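# Fit the cover onto the gearbox

## Task

Set the cover in place on top of the gearbox so that it stays there on its own once the robot lets go, with nothing left off the table.

## Robot and tools

Robot: two arms, left_arm and right_arm, each ending in a five-finger hand (left_arm a left hand, right_arm a right hand). Bases in the scene frame: left_arm at (-0.014, +0.232, +0.035) m, right_arm at (-0.017, -0.283, +0.025) m. A post stands behind them. A loose object may occasionally get a small push from outside.

Scene frame: origin at table-top height, midway between the arms' nominal bases; +x out over the table, +z up, left_arm on the +y side. All printed positions (metres) and quaternions (wxyz) use this frame.

Hand point: a point fixed to the palm, 0.15 m out from the wrist face and 0.05 m in front of the palm. Its +z runs along straight fingers, +y out of the palm, +x across the palm away from the thumb on the right hand (toward the thumb on the left hand). Straight fingers extend 0.06-0.07 m past it along +z, 0.06 m behind it along -y. A bracket on the little-finger side of the wrist can strike things. Arms track commands loosely and often rest 1-3 cm (sometimes 5 cm) short, usually low; this is not proof of contact.

The row (both tools): exactly 28 numbers, each in [-1, 1], always for both arms. Order: left_arm dx, dy, dz, rx, ry, rz; left hand little, ring, middle, index, thumb_bend, thumb_turn, force_limit, speed; then the same 14 for right_arm. Pose numbers are offsets, not poses: they count from that arm's current Hand target along scene-frame axes, with the arm turning about its Hand target position. Scale: 1.0 = 0.6 m of travel or 180 degrees; rx, ry, rz form one rotation vector. Orientation commands are clipped to within 40 degrees of the measured orientation per step. Six zeros asks nothing new of an arm (in execute_actions that re-requests its Hand target, which can close a leftover gap).

Hand numbers are absolute targets, not offsets: fingers and thumb_bend +1 straight, -1 curled; thumb_turn +1 beside the palm, -1 opposite the fingers. force_limit maps -1..+1 to about 0..10 N at the fingertip (0..15 N for both thumb motors). speed rises from near zero at -1 to full at +0.48 and above. For a gentle grip close with speed -0.94 or lower. There is no 'no change' value: to keep a hand as it is, resend its last executed eight numbers (before any were sent, use hand_measured plus hand_force_limit and hand_speed). With thumb turned in, the hand grasps objects about 0.035-0.065 m thick, handles down to 0.025 m; thumb tip to index pad can pinch light items up to about 0.08 m. To loosen, send a target more open than hand_measured; to squeeze harder, raise force_limit and send a target more closed than hand_measured.

execute_actions(actions, cameras): actions is a list of actions; each action is a table of 1 to 15 rows, one per 1/30 s step, the last row held to step 15. Every row in an action is measured from the Hand target at that action's start, so a repeated offset in a new action moves further. cameras: list of names, ["all"] or []; images come by default only with an empty actions list.

move(target, speed, blend, blocking, cameras): drives straight-line paths toward target, one 28-number row or a list of up to 15 rows, all offsets from the same starting Hand targets (not chained). speed in m/s, 0.002 to 4.3, default 0.25 (turns up to twice that in rad/s), one value or one per target. blend in metres rounds corners in a list; 0 stops at each. Whole move capped at 10 s. Paths do not avoid obstacles or the other arm; faster means more overshoot and harder hits. blocking=false returns after about 0.5 s while it runs. The extra 'move:' line reports the ending: done (within 10 mm and 2 degrees), off_target, moving, held, fault; limits=paced means the sent pose was clipped, limits=held that steps were withheld.

wait(seconds, 0 to 3600): lets time pass, sends nothing new; a running move continues. stop(): brakes a running move. zoom_image(camera, region [x0, y0, x1, y1] pixels, at most 504x504): close-up of a camera's latest image. show_instructions(): shows the reference pages. finished_scene(scene=1): ends the scene permanently; do this only when the cover sits on the gearbox unaided.

Results: end_effector_position and end_effector_quat_wxyz per arm; Hand target (the commanded pose that next offsets count from); joint positions, velocities and torques; hand_measured, hand_stopped_by (moving, target, force, stalled, fault) and hand_load_n, each six values in motor order. A grip that slips shows as hand_load_n dropping to about 0. Joint ranges (rad): waist ±2.880, shoulder 0 to 3.142, elbow 0 to 3.019, wrist pitch -1.693 to 1.571, wrist yaw ±1.571, wrist roll ±2.094.

Cameras: cam_high, cam_low (fixed), cam_left_wrist, cam_right_wrist, each 672x504, with the given calibration.

Avoid: dropping the cover even a few millimetres, releasing parts while moving, fast impacts, hard pushing against fixed or heavy items, anything leaving the table, the two hands or arms touching each other, and overloading fingers. Long holds, stretched arms or pushing at unreachable poses heat motors; MOTOR HOT warns, and at 100 °C the arm goes limp for 30-60 s. To end a press, command the target back past the hand point.

Each tool is called after "Emit:" as name([rows], argument=value, ...), one row to a line, values as JSON.

Reference images:

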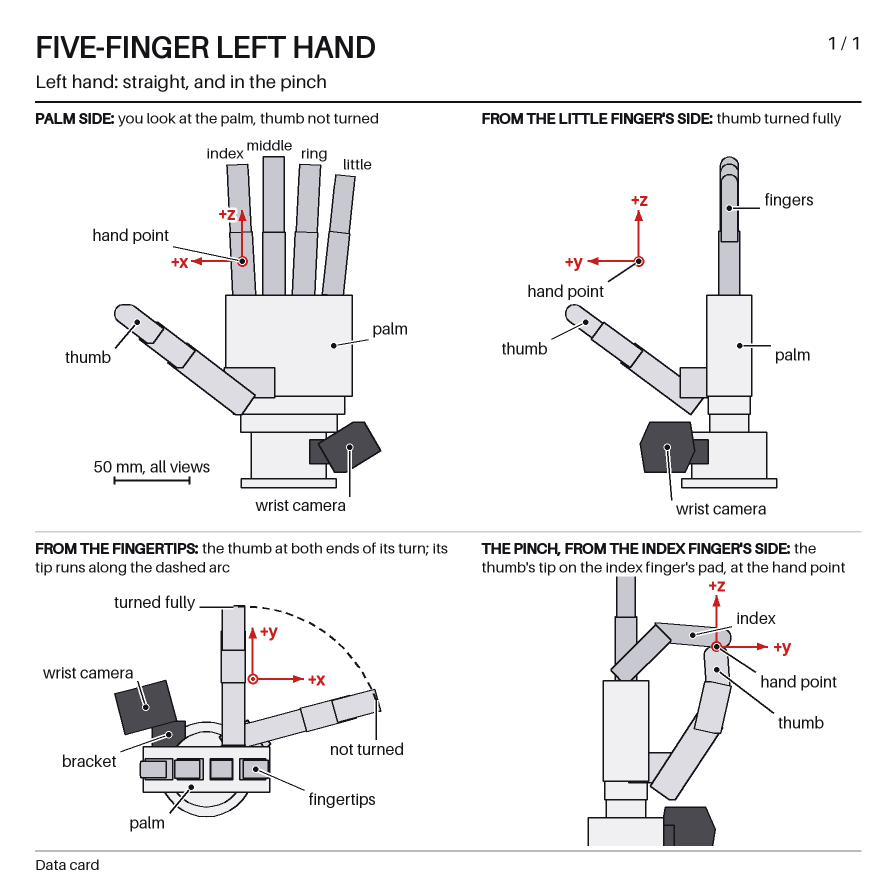

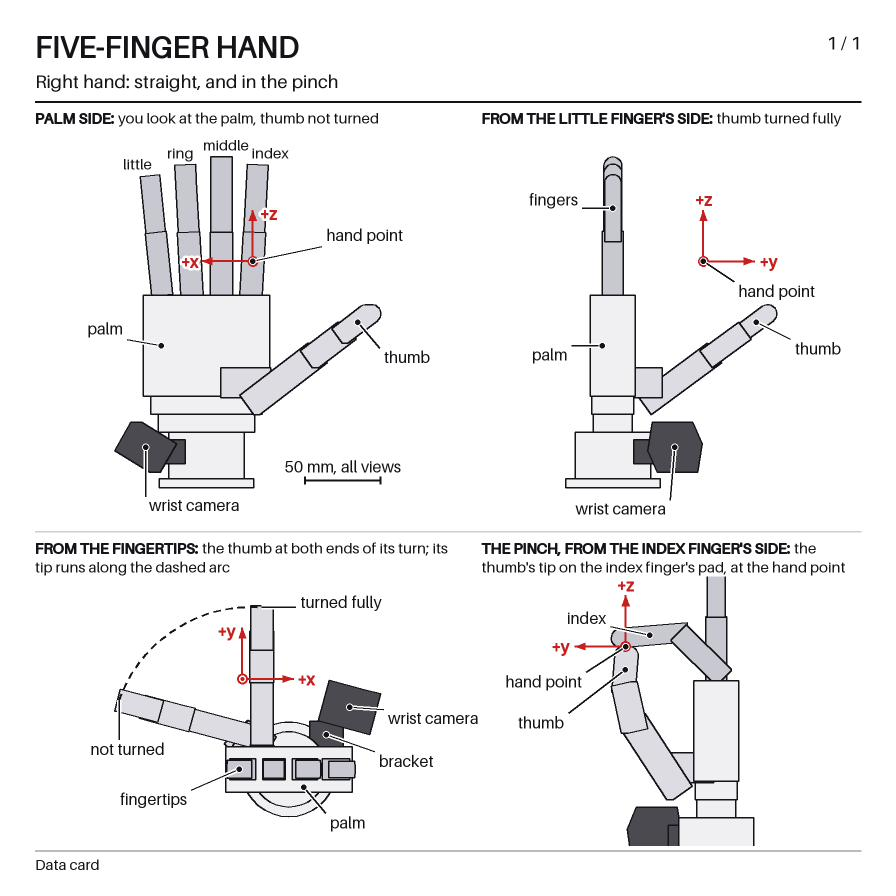

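## Session

Emit:
execute_actions(actions=[])

Scene clock: 0.00 s.
left_arm: end_effector_position=(+0.5280, +0.1747, +0.4675) hand_measured=(+1.000, +1.000, +1.000, +1.000, +1.000, +1.000) hand_load_n=(+0.0, +0.0, +0.0, +0.0, +0.0, +0.0) hand_stopped_by=(target, target, target, target, target, target) hand_force_limit=0.00 hand_speed=-0.80 end_effector_quat_wxyz=(+0.496, -0.480, +0.514, -0.509) | right_arm: end_effector_position=(+0.0400, +0.0454, +0.2206) hand_measured=(+1.000, +1.000, +1.000, +1.000, +1.000, +1.000) hand_load_n=(+0.0, +0.0, +0.0, +0.0, +0.0, +0.0) hand_stopped_by=(target, target, target, target, target, target) hand_force_limit=0.00 hand_speed=-0.80 end_effector_quat_wxyz=(+0.048, +0.914, -0.330, -0.231)
Joint positions: left_arm=[0.001 1.051 1.046 0.015 -0.005 0.022] | right_arm=[1.05 1.449 1.184 -1.497 -0.439 0.122]
Joint velocities: within noise
Joint torques (N m): no reading
Heat: left arm: hottest wrist roll 32 °C; right arm: hottest wrist roll 33 °C.
Hand target: left_arm +0.5291, +0.1747, +0.4878; +0.505, -0.472, +0.505, -0.517 | right_arm +0.0427, +0.0499, +0.2233; +0.043, +0.915, -0.329, -0.230

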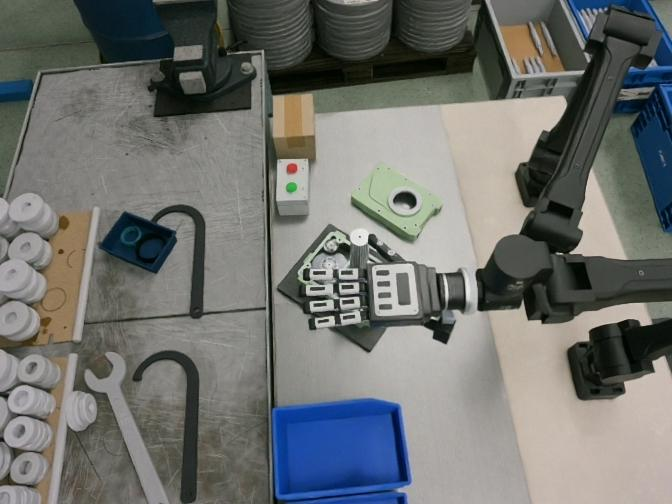

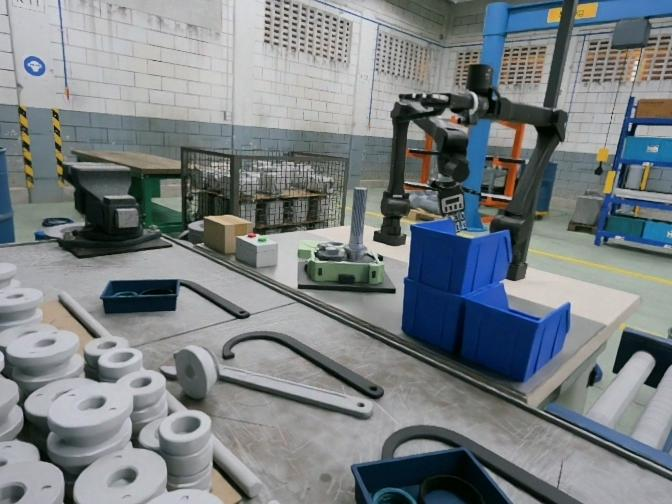

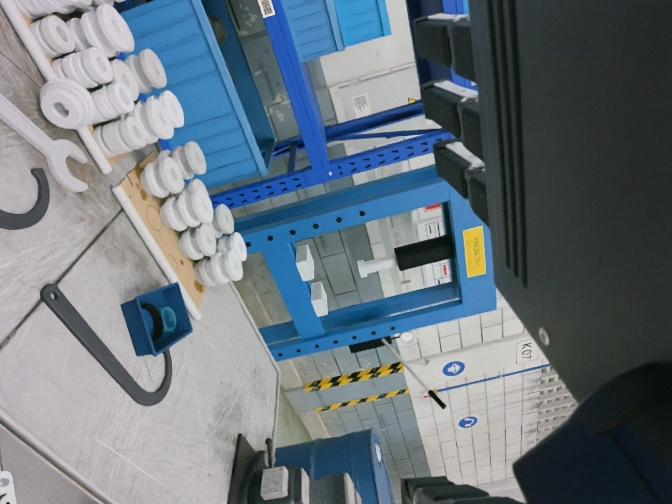

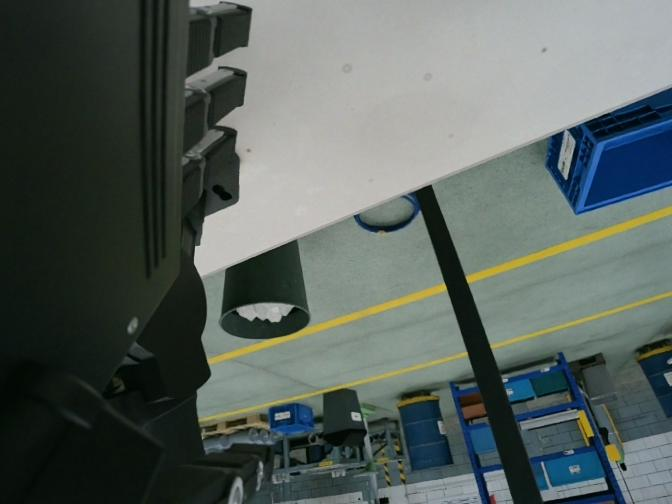

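Emit:
zoom_image(camera="cam_high", region=[250, 140, 470, 360])

Emit:
zoom_image(camera="cam_low", region=[200, 170, 440, 330])

Scaled by 2.291 from the camera's image (finer frame: 960x720).

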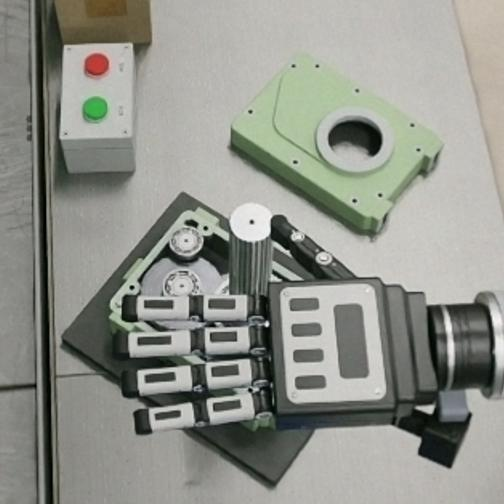

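Scaled by 2.100 from the camera's image (finer frame: 960x720).

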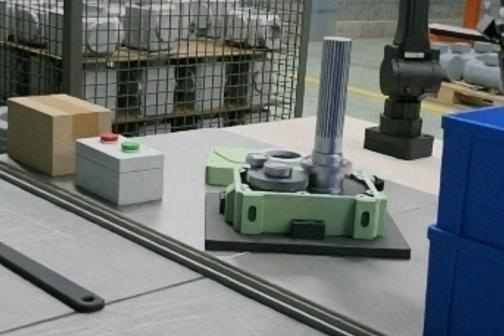

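Emit:
move(target=[-0.2, 0.35, 0.0, 0, 0, 0, 1, 1, 1, 1, 1, 1, 0, -0.8, 0, 0, 0, 0, 0, 0, 1, 1, 1, 1, 1, 1, 0, -0.8], cameras=["cam_high", "cam_low"])

Scene clock: 47.77 s.
left_arm: end_effector_position=(+0.4074, +0.3823, +0.4846) hand_measured=(+1.000, +1.000, +1.000, +1.000, +1.000, +1.000) hand_load_n=(+0.0, +0.0, +0.0, +0.0, -0.5, -0.5) hand_stopped_by=(target, target, target, target, target, target) hand_force_limit=0.00 hand_speed=-0.80 end_effector_quat_wxyz=(+0.504, -0.472, +0.507, -0.515) | right_arm: end_effector_position=(+0.0400, +0.0454, +0.2206) hand_measured=(+1.000, +1.000, +1.000, +1.000, +1.000, +1.000) hand_load_n=(-0.5, +0.0, +0.0, +0.0, -0.5, +0.0) hand_stopped_by=(target, target, target, target, target, target) hand_force_limit=0.00 hand_speed=-0.80 end_effector_quat_wxyz=(+0.048, +0.914, -0.330, -0.231)
Joint positions: left_arm=[0.75 0.901 0.978 -0.025 0.743 -0.011] | right_arm=[1.05 1.449 1.184 -1.497 -0.439 0.122]
Joint torques (N m): left_arm=[-0.21 -4.13 9.22 2.09 0.2 -0.02] | right_arm=[-0.03 -8.41 9.91 -0.61 -0.25 0.02]
Heat: left arm: hottest elbow 36 °C; right arm: hottest elbow 34 °C.
Hand target: left_arm +0.4091, +0.3847, +0.4877; +0.505, -0.472, +0.505, -0.517 | right_arm +0.0427, +0.0499, +0.2233; +0.043, +0.915, -0.329, -0.230
Off the commanded pose: left_arm 0.004 m, 0 deg | right_arm 0.006 m, 1 deg.
move: done

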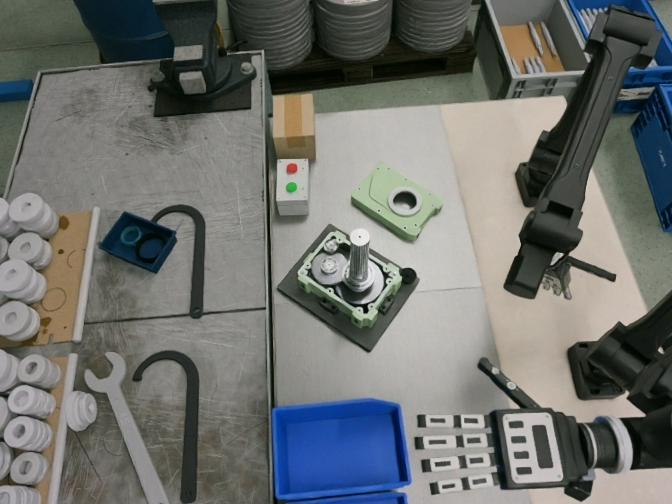

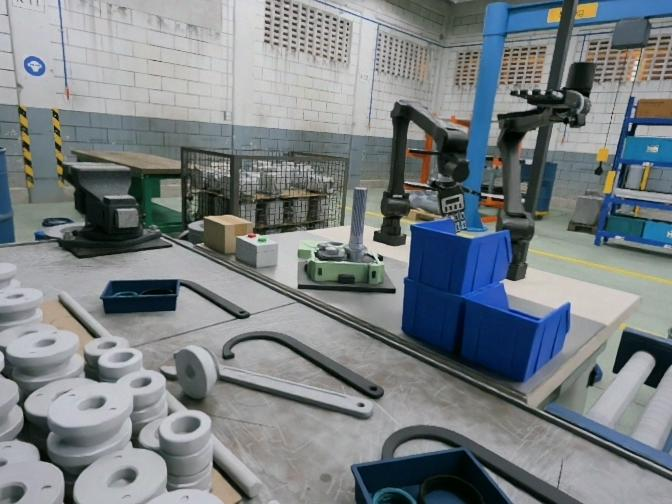

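Emit:
zoom_image(camera="cam_high", region=[270, 150, 450, 360])

Emit:
zoom_image(camera="cam_high", region=[340, 155, 450, 245])

Emit:
zoom_image(camera="cam_high", region=[280, 215, 430, 355])

Emit:
zoom_image(camera="cam_low", region=[290, 180, 410, 300])

Scaled by 2.400 from the camera's image (finer frame: 960x720).

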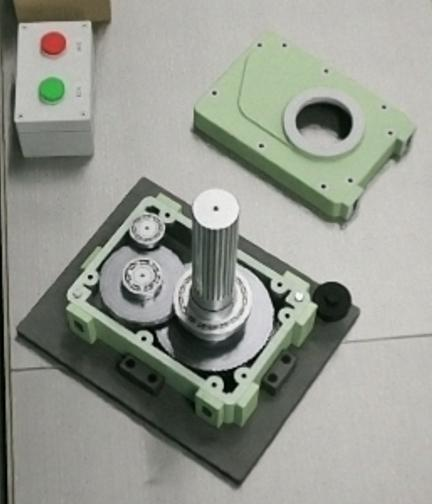

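Scaled by 4.582 from the camera's image (finer frame: 960x720).

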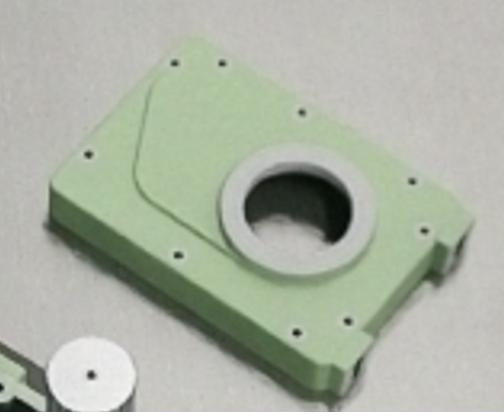

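Scaled by 3.360 from the camera's image (finer frame: 960x720).

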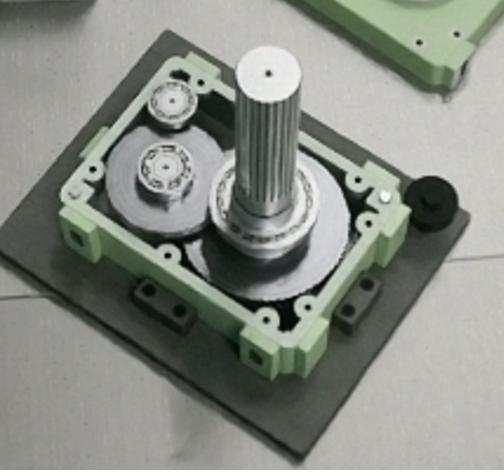

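Scaled by 4.200 from the camera's image (finer frame: 960x720).

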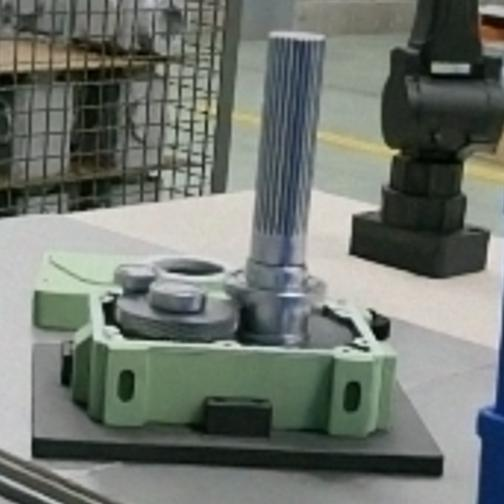

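Emit:
move(target=[0, 0, 0, 0, 0, 0, 1, 1, 1, 1, 1, 1, 0, -0.8, 0.712, -0.583, 0.161, -0.0311, -0.1471, -0.0298, 1, 1, 1, 1, 1, 1, 0, -0.8], cameras=["cam_high", "cam_low", "cam_right_wrist"])

Scene clock: 123.00 s.
left_arm: end_effector_position=(+0.4074, +0.3822, +0.4847) hand_measured=(+1.000, +1.000, +1.000, +1.000, +1.000, +1.000) hand_load_n=(+0.0, +0.0, +0.0, +0.0, +0.0, +0.0) hand_stopped_by=(target, target, target, target, target, target) hand_force_limit=0.00 hand_speed=-0.80 end_effector_quat_wxyz=(+0.504, -0.472, +0.507, -0.515) | right_arm: end_effector_position=(+0.4602, -0.2994, +0.3118) hand_measured=(+1.000, +1.000, +1.000, +1.000, +1.000, +1.000) hand_load_n=(+0.0, +0.0, +0.0, +0.0, +0.0, +0.0) hand_stopped_by=(target, target, target, target, target, target) hand_force_limit=0.00 hand_speed=-0.80 end_effector_quat_wxyz=(-0.013, +0.922, -0.387, +0.032)
Joint positions: left_arm=[0.75 0.901 0.978 -0.025 0.743 -0.011] | right_arm=[0.016 1.723 1.893 -1.672 0.002 -0.768]
Joint torques (N m): left_arm=[0.03 -4.25 9.21 2.07 0.2 -0.03] | right_arm=[0.21 -12.63 13.2 -0.36 0.14 -0.06]
Heat: left arm: hottest elbow 39 °C; right arm: hottest elbow 35 °C.
Hand target: left_arm +0.4091, +0.3847, +0.4877; +0.504, -0.472, +0.505, -0.517 | right_arm +0.4699, -0.2997, +0.3198; +0.000, +0.924, -0.383, +0.000
Off the commanded pose: left_arm 0.004 m, 0 deg | right_arm 0.013 m, 4 deg.
joint sent to its limit (right arm) — joint 4 (wrist pitch), lower limit. The joint targets are off in orientation, not in position.
move: off_target (right_arm)
cam_right_wrist: T_world_to_cam=[[-0.51103, -0.85477, -0.09065, 0.01517], [-0.76752, 0.40629, 0.49583, 0.31847], [-0.38699, 0.32296, -0.86368, 0.66059]] pos_world=[0.50783, -0.32976, 0.414]

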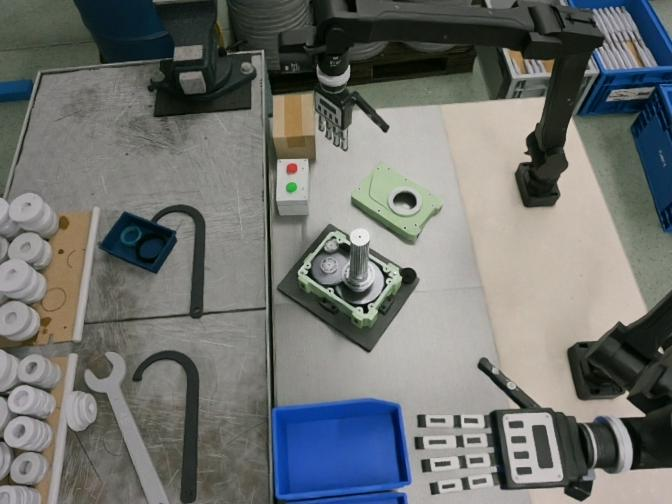

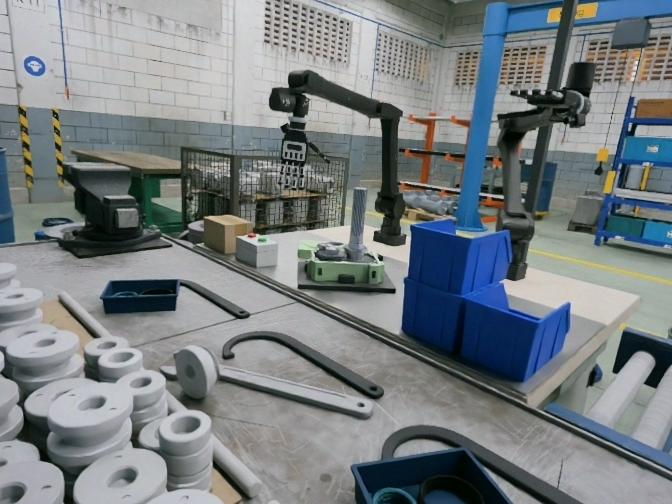

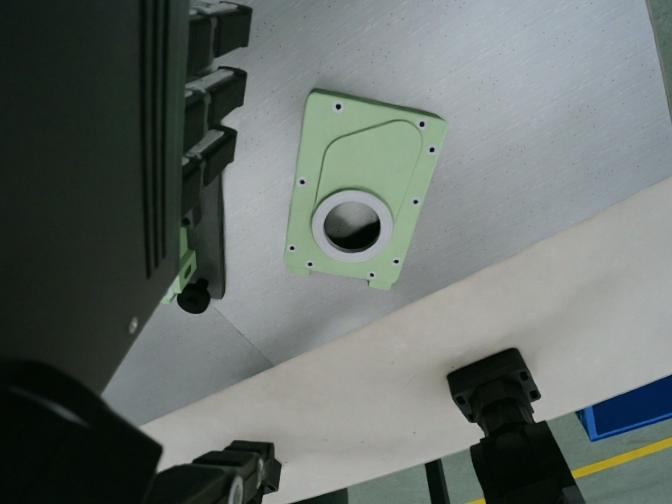

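Emit:
zoom_image(camera="cam_right_wrist", region=[260, 70, 470, 310])

Emit:
zoom_image(camera="cam_right_wrist", region=[150, 150, 290, 330])

Scaled by 2.100 from the camera's image (finer frame: 960x720).

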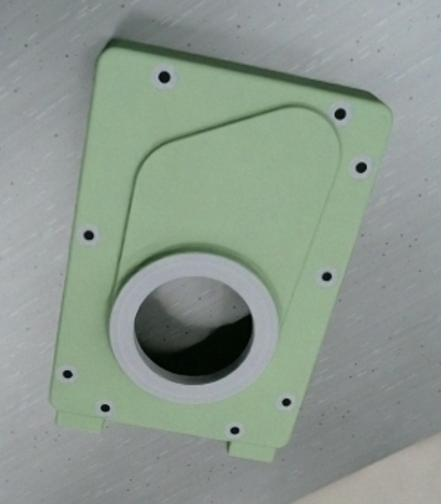

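Scaled by 2.800 from the camera's image (finer frame: 960x720).

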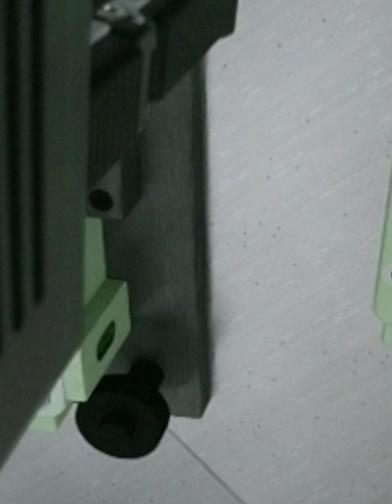

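Emit:
zoom_image(camera="cam_high", region=[290, 60, 410, 170])

Scaled by 4.200 from the camera's image (finer frame: 960x720).

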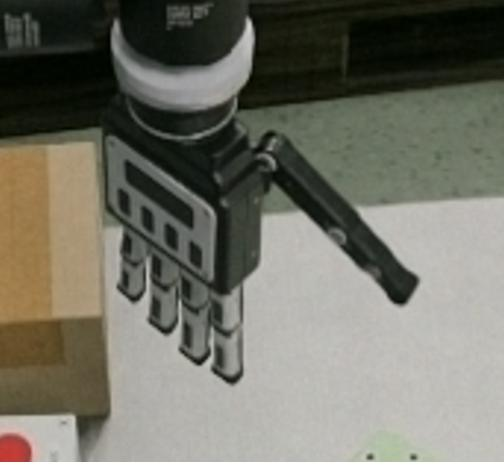

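Emit:
move(target=[0, 0, 0, 0, 0, 0, 1, 1, 1, 1, 1, 1, 0, -0.8, 0.1168, 0.3662, 0.1003, 0, 0, -0.4806, 1, 1, 1, 1, 1, 1, 0, -0.8], cameras=["cam_high", "cam_low", "cam_right_wrist"])

Scene clock: 368.10 s.
left_arm: end_effector_position=(+0.4074, +0.3822, +0.4847) hand_measured=(+1.000, +1.000, +1.000, +1.000, +1.000, +1.000) hand_load_n=(+0.0, +0.0, -0.5, +0.0, +0.0, -0.5) hand_stopped_by=(target, target, target, target, target, target) hand_force_limit=0.00 hand_speed=-0.80 end_effector_quat_wxyz=(+0.504, -0.472, +0.507, -0.515) | right_arm: end_effector_position=(+0.5325, -0.0853, +0.3749) hand_measured=(+1.000, +1.000, +1.000, +1.000, +1.000, +1.000) hand_load_n=(+0.0, +0.0, +0.0, +0.0, -0.5, +0.0) hand_stopped_by=(target, target, target, target, target, target) hand_force_limit=0.00 hand_speed=-0.80 end_effector_quat_wxyz=(+0.115, -0.400, +0.909, -0.007)
Joint positions: left_arm=[0.75 0.901 0.978 -0.025 0.743 -0.011] | right_arm=[0.229 1.777 2.108 -1.672 -0.03 0.967]
Joint torques (N m): left_arm=[-0.15 -4.19 9.22 2.07 0.2 -0.03] | right_arm=[0.15 -13.04 12.79 -0.1 -0.09 0.11]
Heat: left arm: hottest elbow 42 °C; right arm: hottest elbow 42 °C.
Hand target: left_arm +0.4091, +0.3847, +0.4877; +0.504, -0.472, +0.505, -0.517 | right_arm +0.5400, -0.0802, +0.3800; +0.000, -0.410, +0.912, +0.000
Off the commanded pose: left_arm 0.004 m, 0 deg | right_arm 0.010 m, 13 deg.
joint sent to its limit (right arm) — joint 4 (wrist pitch), lower limit. The joint targets are off in orientation, not in position.
move: off_target (right_arm)
cam_right_wrist: T_world_to_cam=[[-0.85178, 0.48104, -0.20753, 0.58005], [0.2332, 0.70286, 0.67202, -0.31793], [0.46913, 0.52402, -0.71086, 0.17778]] pos_world=[0.48481, -0.14872, 0.46041]

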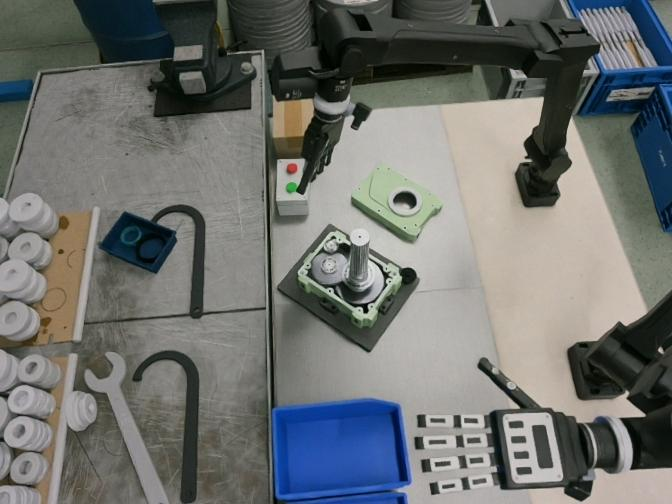

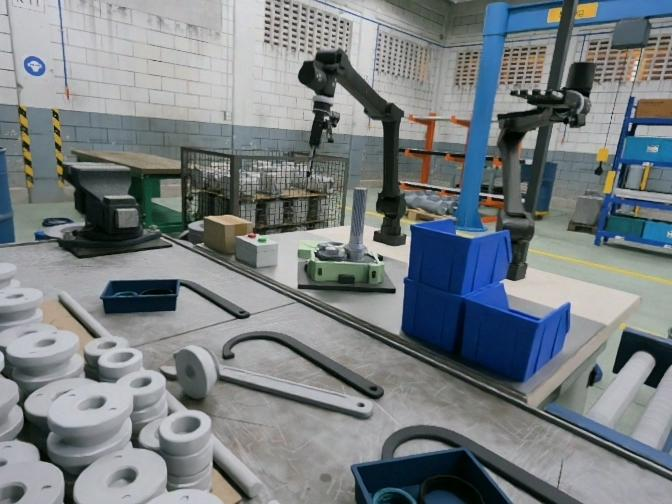

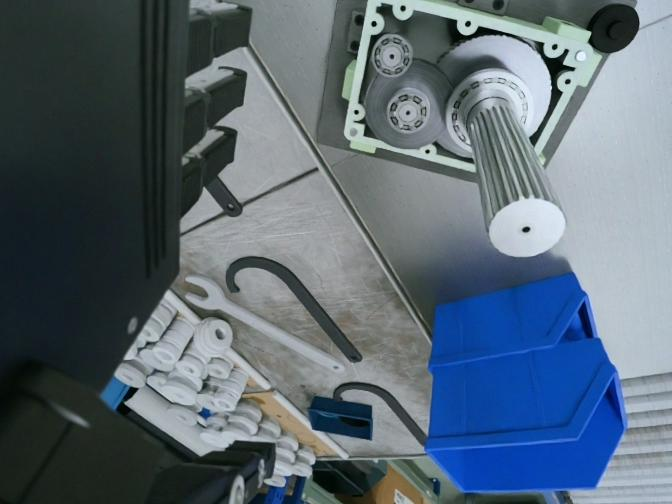

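Emit:
zoom_image(camera="cam_right_wrist", region=[300, 0, 660, 260])

Scaled by 1.400 from the camera's image (finer frame: 960x720).

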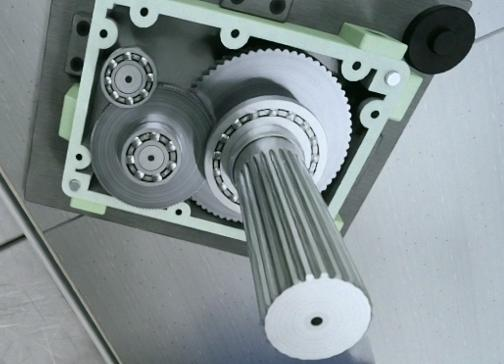

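Emit:
move(target=[-0.0768, -0.5678, -0.1462, 0.1781, 0.454, -0.1678, -0.9, 1, 1, -0.9, 1, 1, 0, 0, 0, 0, 0, 0, 0, 0, 1, 1, 1, 1, 1, 1, 0, -0.8], cameras=["cam_high", "cam_low", "cam_right_wrist", "cam_left_wrist"])

Scene clock: 424.57 s.
left_arm: end_effector_position=(+0.3588, +0.0495, +0.3856) hand_measured=(-0.900, +1.000, +1.000, -0.900, +1.000, +1.000) hand_load_n=(+0.0, +0.0, +0.0, +0.0, +0.0, +0.0) hand_stopped_by=(target, target, target, target, target, target) hand_force_limit=0.00 hand_speed=0.00 end_effector_quat_wxyz=(+0.055, -0.409, +0.907, -0.088) | right_arm: end_effector_position=(+0.5326, -0.0852, +0.3750) hand_measured=(+1.000, +1.000, +1.000, +1.000, +1.000, +1.000) hand_load_n=(+0.5, +0.0, +0.0, +0.5, +0.0, +0.0) hand_stopped_by=(target, target, target, target, target, target) hand_force_limit=0.00 hand_speed=-0.80 end_effector_quat_wxyz=(+0.116, -0.399, +0.909, -0.007)
Joint positions: left_arm=[-0.357 1.494 1.794 -1.666 0.037 0.309] | right_arm=[0.229 1.777 2.108 -1.672 -0.03 0.968]
Joint torques (N m): left_arm=[-0.85 -12.57 10.67 0.01 0.05 -0.02] | right_arm=[0.73 -12.81 12.88 -0.03 -0.08 0.1]
Heat: left arm: hottest elbow 43 °C; right arm: hottest elbow 39 °C.
Hand target: left_arm +0.3631, +0.0440, +0.3999; +0.022, -0.410, +0.911, -0.048 | right_arm +0.5401, -0.0802, +0.3800; +0.000, -0.410, +0.912, +0.000
Off the commanded pose: left_arm 0.016 m, 6 deg | right_arm 0.010 m, 13 deg.
joint sent to its limit (left arm) — joint 4 (wrist pitch), lower limit. The joint targets are off in orientation, not in position.
joint sent to its limit (right arm) — joint 4 (wrist pitch), lower limit. The joint targets are off in orientation, not in position.
move: off_target (left_arm)
cam_left_wrist: T_world_to_cam=[[0.5154, -0.82191, 0.24254, -0.24728], [-0.82452, -0.39849, 0.40171, 0.16391], [-0.23352, -0.40703, -0.88306, 0.55673]] pos_world=[0.3926, 0.08869, 0.48576]
cam_right_wrist: T_world_to_cam=[[-0.8513, 0.48205, -0.20718, 0.57975], [0.23402, 0.70225, 0.67237, -0.31865], [0.46961, 0.5239, -0.71063, 0.17738]] pos_world=[0.48481, -0.14863, 0.46041]

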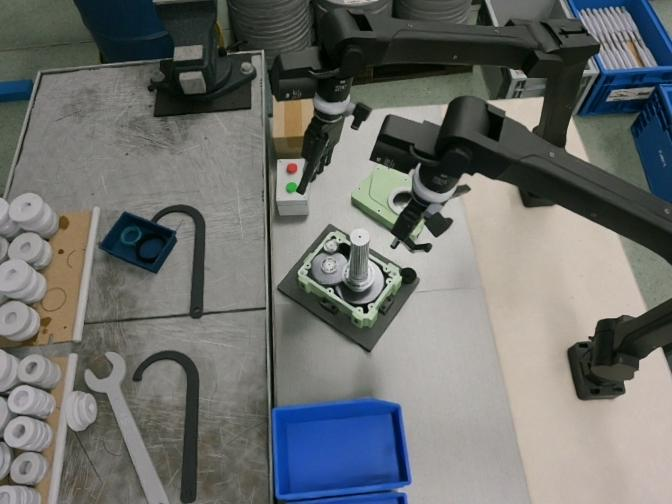

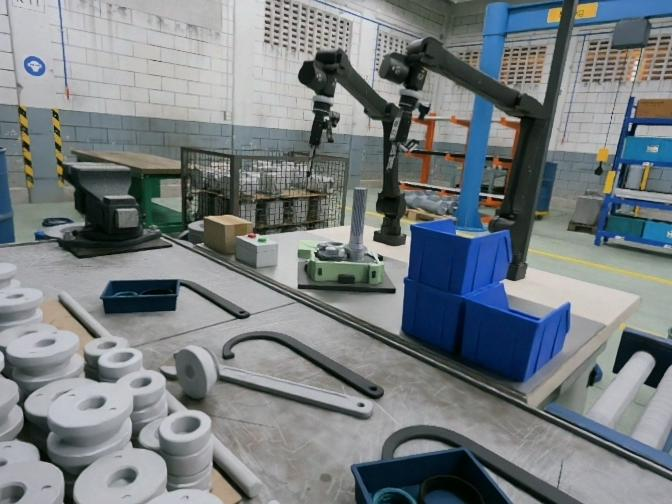

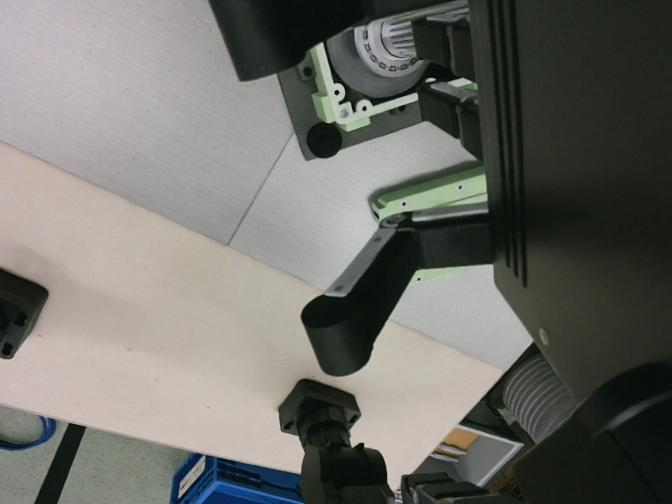

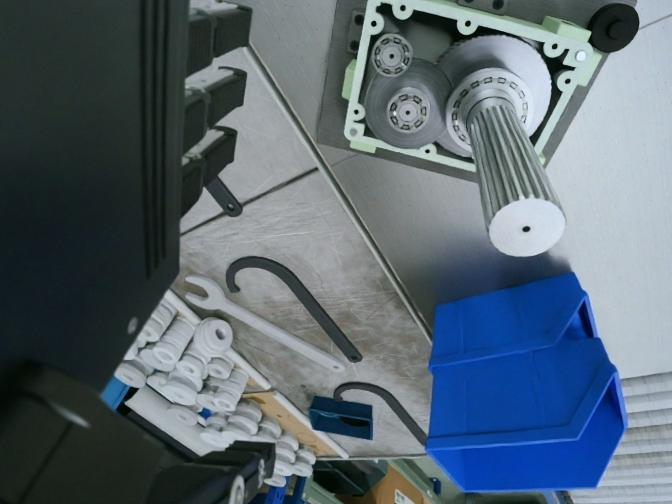

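Emit:
zoom_image(camera="cam_high", region=[350, 130, 470, 270])

Emit:
zoom_image(camera="cam_low", region=[290, 40, 470, 190])

Scaled by 3.600 from the camera's image (finer frame: 960x720).

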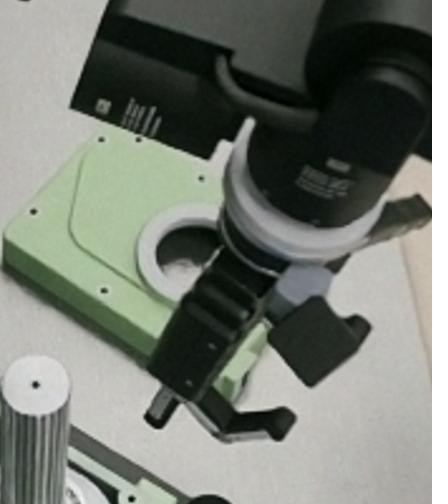

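Scaled by 2.800 from the camera's image (finer frame: 960x720).

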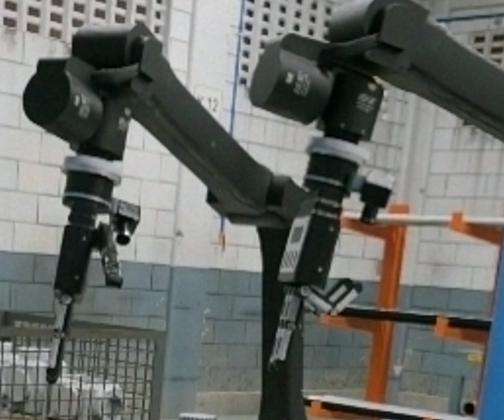

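Emit:
zoom_image(camera="cam_high", region=[270, 80, 390, 210])

Emit:
zoom_image(camera="cam_low", region=[280, 80, 370, 190])

Scaled by 3.877 from the camera's image (finer frame: 960x720).

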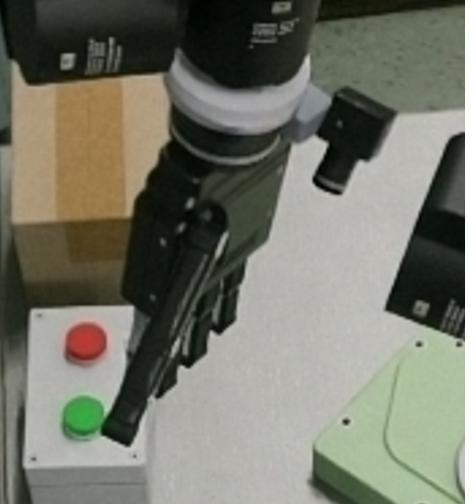

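Scaled by 4.582 from the camera's image (finer frame: 960x720).

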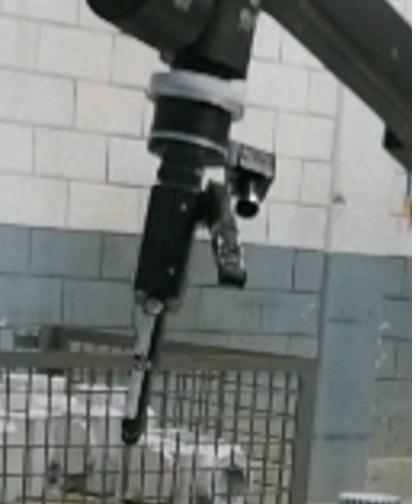

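Emit:
zoom_image(camera="cam_low", region=[285, 220, 405, 300])

Scaled by 4.200 from the camera's image (finer frame: 960x720).

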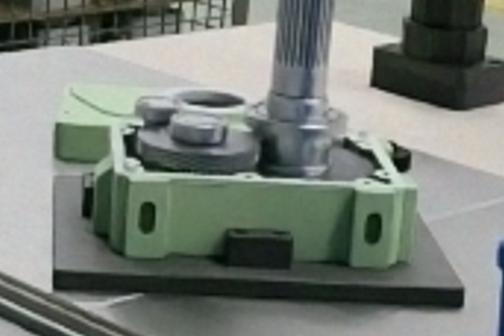

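Emit:
move(target=[-0.251, -0.3225, -0.0665, -0.0143, -0.0239, -0.0205, -0.9, 0.86, 0.86, -0.9, 1, 1, 0, 0, -0.182, -0.337, -0.0333, 0.0239, -0.0702, -0.0273, 0.92, 0.92, 0.92, 0.92, 1, 1, 0, 0], cameras=["cam_high", "cam_low", "cam_right_wrist", "cam_left_wrist"], speed=0.2)

Scene clock: 511.20 s.
left_arm: end_effector_position=(+0.2072, -0.1418, +0.3524) hand_measured=(-0.900, +0.860, +0.860, -0.900, +1.000, +1.000) hand_load_n=(+0.0, +0.0, -0.5, +0.0, +0.0, +0.0) hand_stopped_by=(target, target, target, target, target, target) hand_force_limit=0.00 hand_speed=0.00 end_effector_quat_wxyz=(+0.040, -0.375, +0.924, -0.068) | right_arm: end_effector_position=(+0.4298, -0.2821, +0.3628) hand_measured=(+0.920, +0.920, +0.920, +0.920, +1.000, +1.000) hand_load_n=(+0.0, +0.0, +0.0, +0.0, +0.0, +0.0) hand_stopped_by=(target, target, target, target, target, target) hand_force_limit=0.00 hand_speed=0.00 end_effector_quat_wxyz=(+0.113, -0.364, +0.925, -0.010)
Joint positions: left_arm=[-0.911 1.526 1.739 -1.633 -0.048 -0.162] | right_arm=[-0.171 1.447 1.671 -1.591 -0.102 0.653]
Joint torques (N m): left_arm=[-0.38 -13.51 9.25 0.98 -0.13 -0.02] | right_arm=[-0.09 -10.17 8.95 0.88 -0.12 -0.1]
Heat: left arm: hottest elbow 51 °C; right arm: hottest elbow 39 °C.
Hand target: left_arm +0.2124, -0.1494, +0.3601; +0.045, -0.379, +0.921, -0.085 | right_arm +0.4309, -0.2824, +0.3600; +0.116, -0.368, +0.922, -0.011
Off the commanded pose: left_arm 0.012 m, 2 deg | right_arm 0.003 m, 1 deg.
move: off_target (left_arm)
cam_left_wrist: T_world_to_cam=[[0.46001, -0.86576, 0.19711, -0.29706], [-0.83652, -0.34814, 0.42313, -0.02191], [-0.2977, -0.35953, -0.88437, 0.43468]] pos_world=[0.24773, -0.10853, 0.45224]
cam_right_wrist: T_world_to_cam=[[-0.81263, 0.54676, -0.20172, 0.58428], [0.2912, 0.68077, 0.67212, -0.17872], [0.50482, 0.48744, -0.71243, 0.29551]] pos_world=[0.37767, -0.34184, 0.44851]

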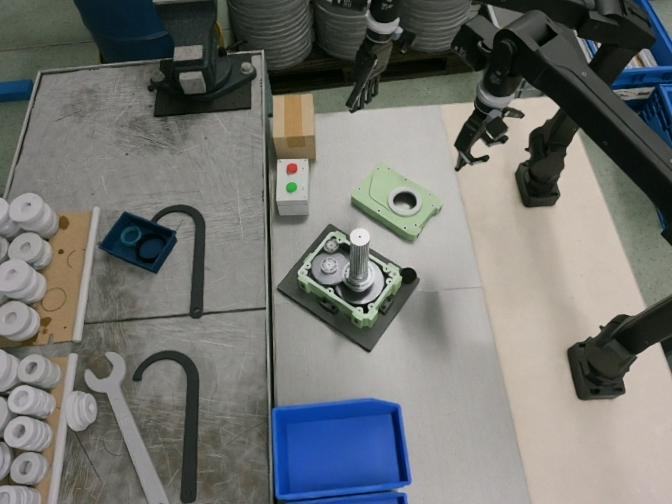

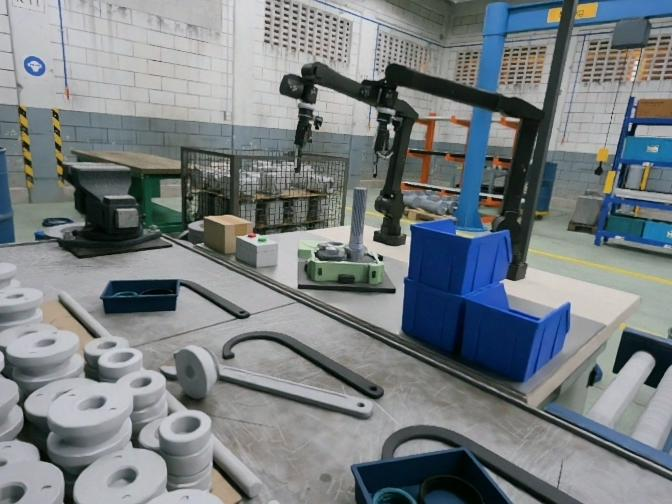

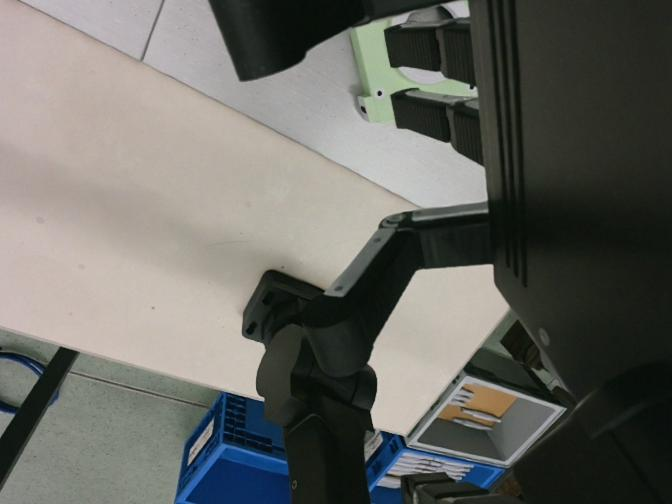

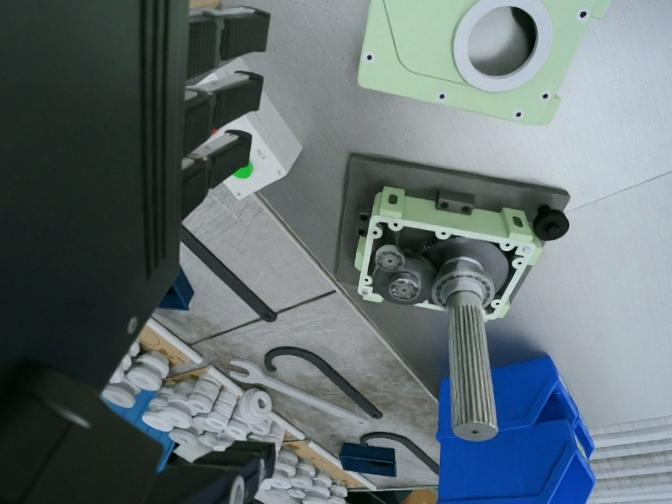

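Emit:
move(target=[0, 0, -0.4333, 0, 0, 0, -0.9, 0.86, 0.86, -0.9, 1, 1, 0, 0, 0, 0, -0.4333, 0, 0, 0, 0.92, 0.92, 0.92, 0.92, 1, 1, 0, 0], cameras=["cam_high", "cam_low", "cam_right_wrist", "cam_left_wrist"], speed=0.15)

Scene clock: 516.37 s.
left_arm: end_effector_position=(+0.2088, -0.1440, +0.0989) hand_measured=(-0.900, +0.860, +0.860, -0.900, +1.000, +1.000) hand_load_n=(+0.0, +0.0, +0.0, +0.0, +0.0, +0.0) hand_stopped_by=(target, target, target, target, target, target) hand_force_limit=0.00 hand_speed=0.00 end_effector_quat_wxyz=(+0.042, -0.375, +0.923, -0.076) | right_arm: end_effector_position=(+0.4293, -0.2820, +0.1044) hand_measured=(+0.920, +0.920, +0.920, +0.920, +1.000, +1.000) hand_load_n=(+0.0, +0.0, +0.0, +0.0, +0.0, +0.0) hand_stopped_by=(target, target, target, target, target, target) hand_force_limit=0.00 hand_speed=0.00 end_effector_quat_wxyz=(+0.115, -0.364, +0.924, -0.011)
Joint positions: left_arm=[-0.911 1.602 1.147 -0.95 -0.048 -0.163] | right_arm=[-0.171 1.524 1.06 -0.9 -0.102 0.652]
Joint torques (N m): left_arm=[-0.26 -14.21 7.32 1.11 -0.12 -0.02] | right_arm=[-0.21 -8.94 8.62 0.91 -0.13 -0.1]
Heat: left arm: hottest elbow 50 °C; right arm: hottest elbow 39 °C.
Hand target: left_arm +0.2125, -0.1494, +0.1001; +0.045, -0.379, +0.921, -0.085 | right_arm +0.4310, -0.2824, +0.1000; +0.116, -0.368, +0.922, -0.011
Off the commanded pose: left_arm 0.007 m, 1 deg | right_arm 0.005 m, 0 deg.
move: done
cam_left_wrist: T_world_to_cam=[[0.45846, -0.86289, 0.21269, -0.25056], [-0.84031, -0.34299, 0.4198, 0.08774], [-0.28929, -0.37119, -0.88235, 0.20652]] pos_world=[0.24835, -0.10945, 0.19868]
cam_right_wrist: T_world_to_cam=[[-0.81244, 0.54567, -0.20539, 0.53174], [0.28784, 0.68173, 0.67261, -0.00327], [0.50704, 0.48734, -0.71093, 0.11042]] pos_world=[0.37696, -0.34174, 0.18991]

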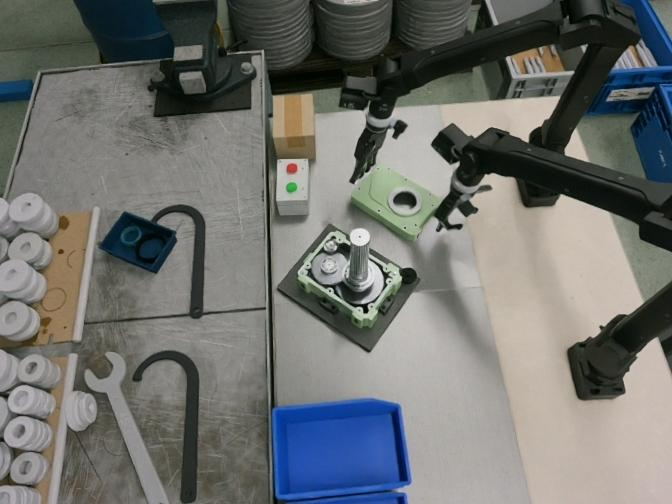

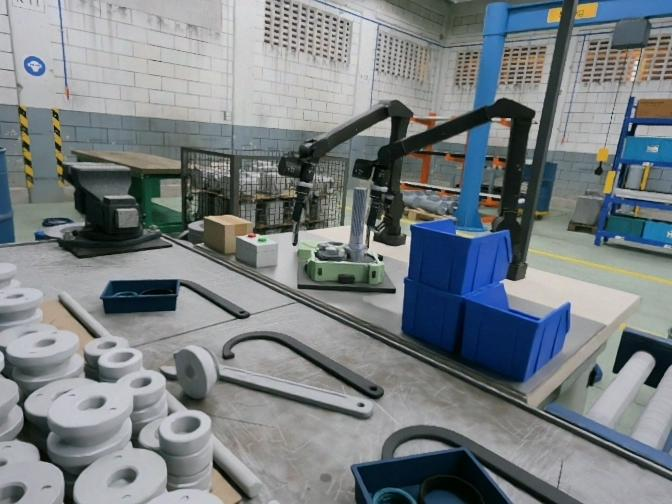

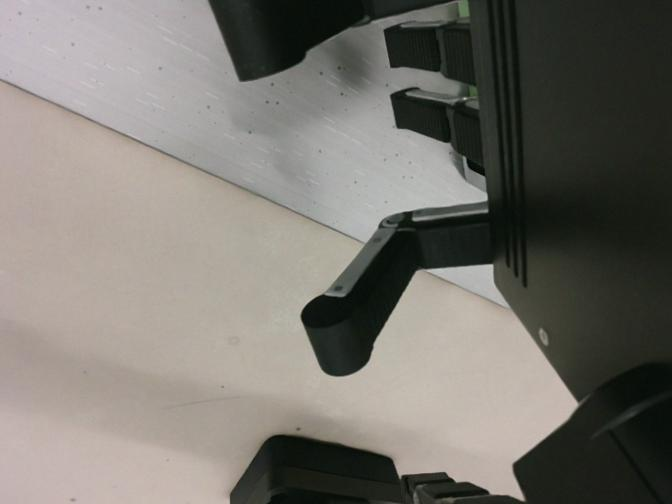

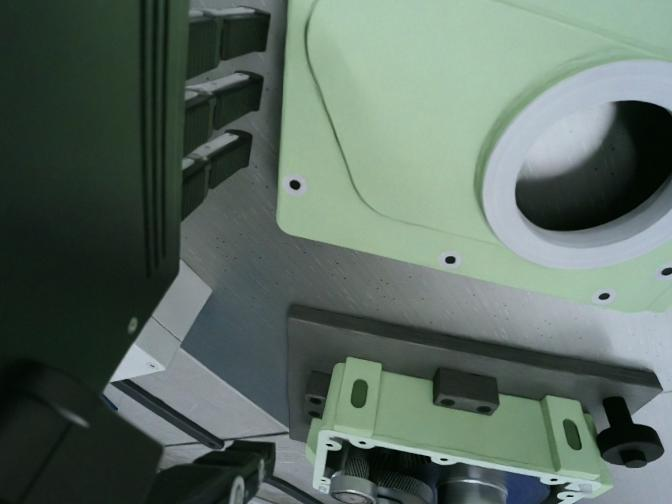

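Emit:
zoom_image(camera="cam_right_wrist", region=[170, 0, 400, 250])

Emit:
zoom_image(camera="cam_high", region=[330, 80, 500, 250])

Emit:
zoom_image(camera="cam_left_wrist", region=[370, 0, 510, 230])

Emit:
zoom_image(camera="cam_low", region=[270, 150, 410, 290])

Scaled by 2.016 from the camera's image (finer frame: 960x720).

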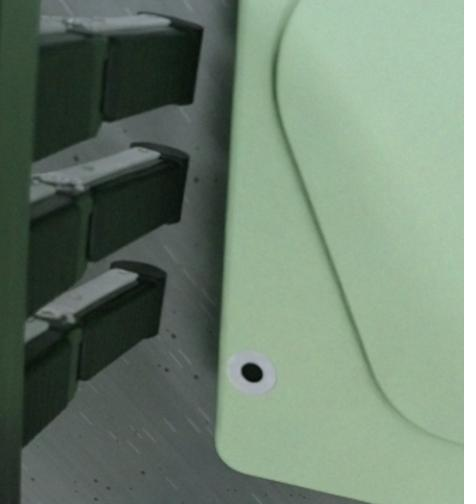

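Scaled by 2.965 from the camera's image (finer frame: 960x720).

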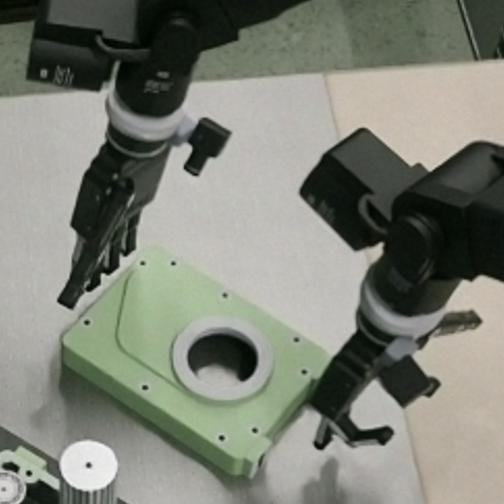

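Scaled by 2.191 from the camera's image (finer frame: 960x720).

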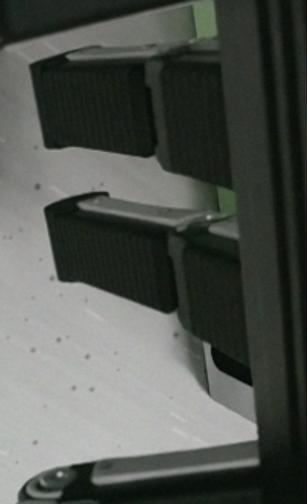

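Scaled by 3.600 from the camera's image (finer frame: 960x720).

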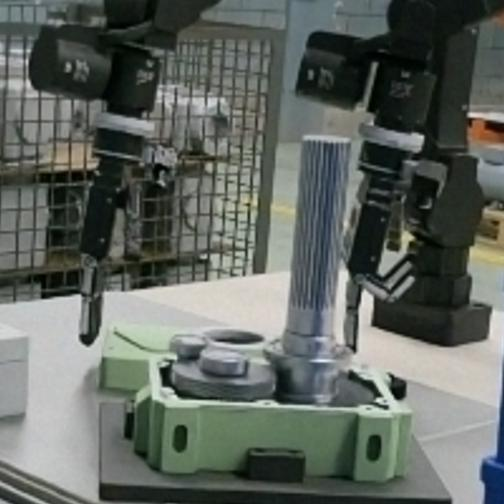

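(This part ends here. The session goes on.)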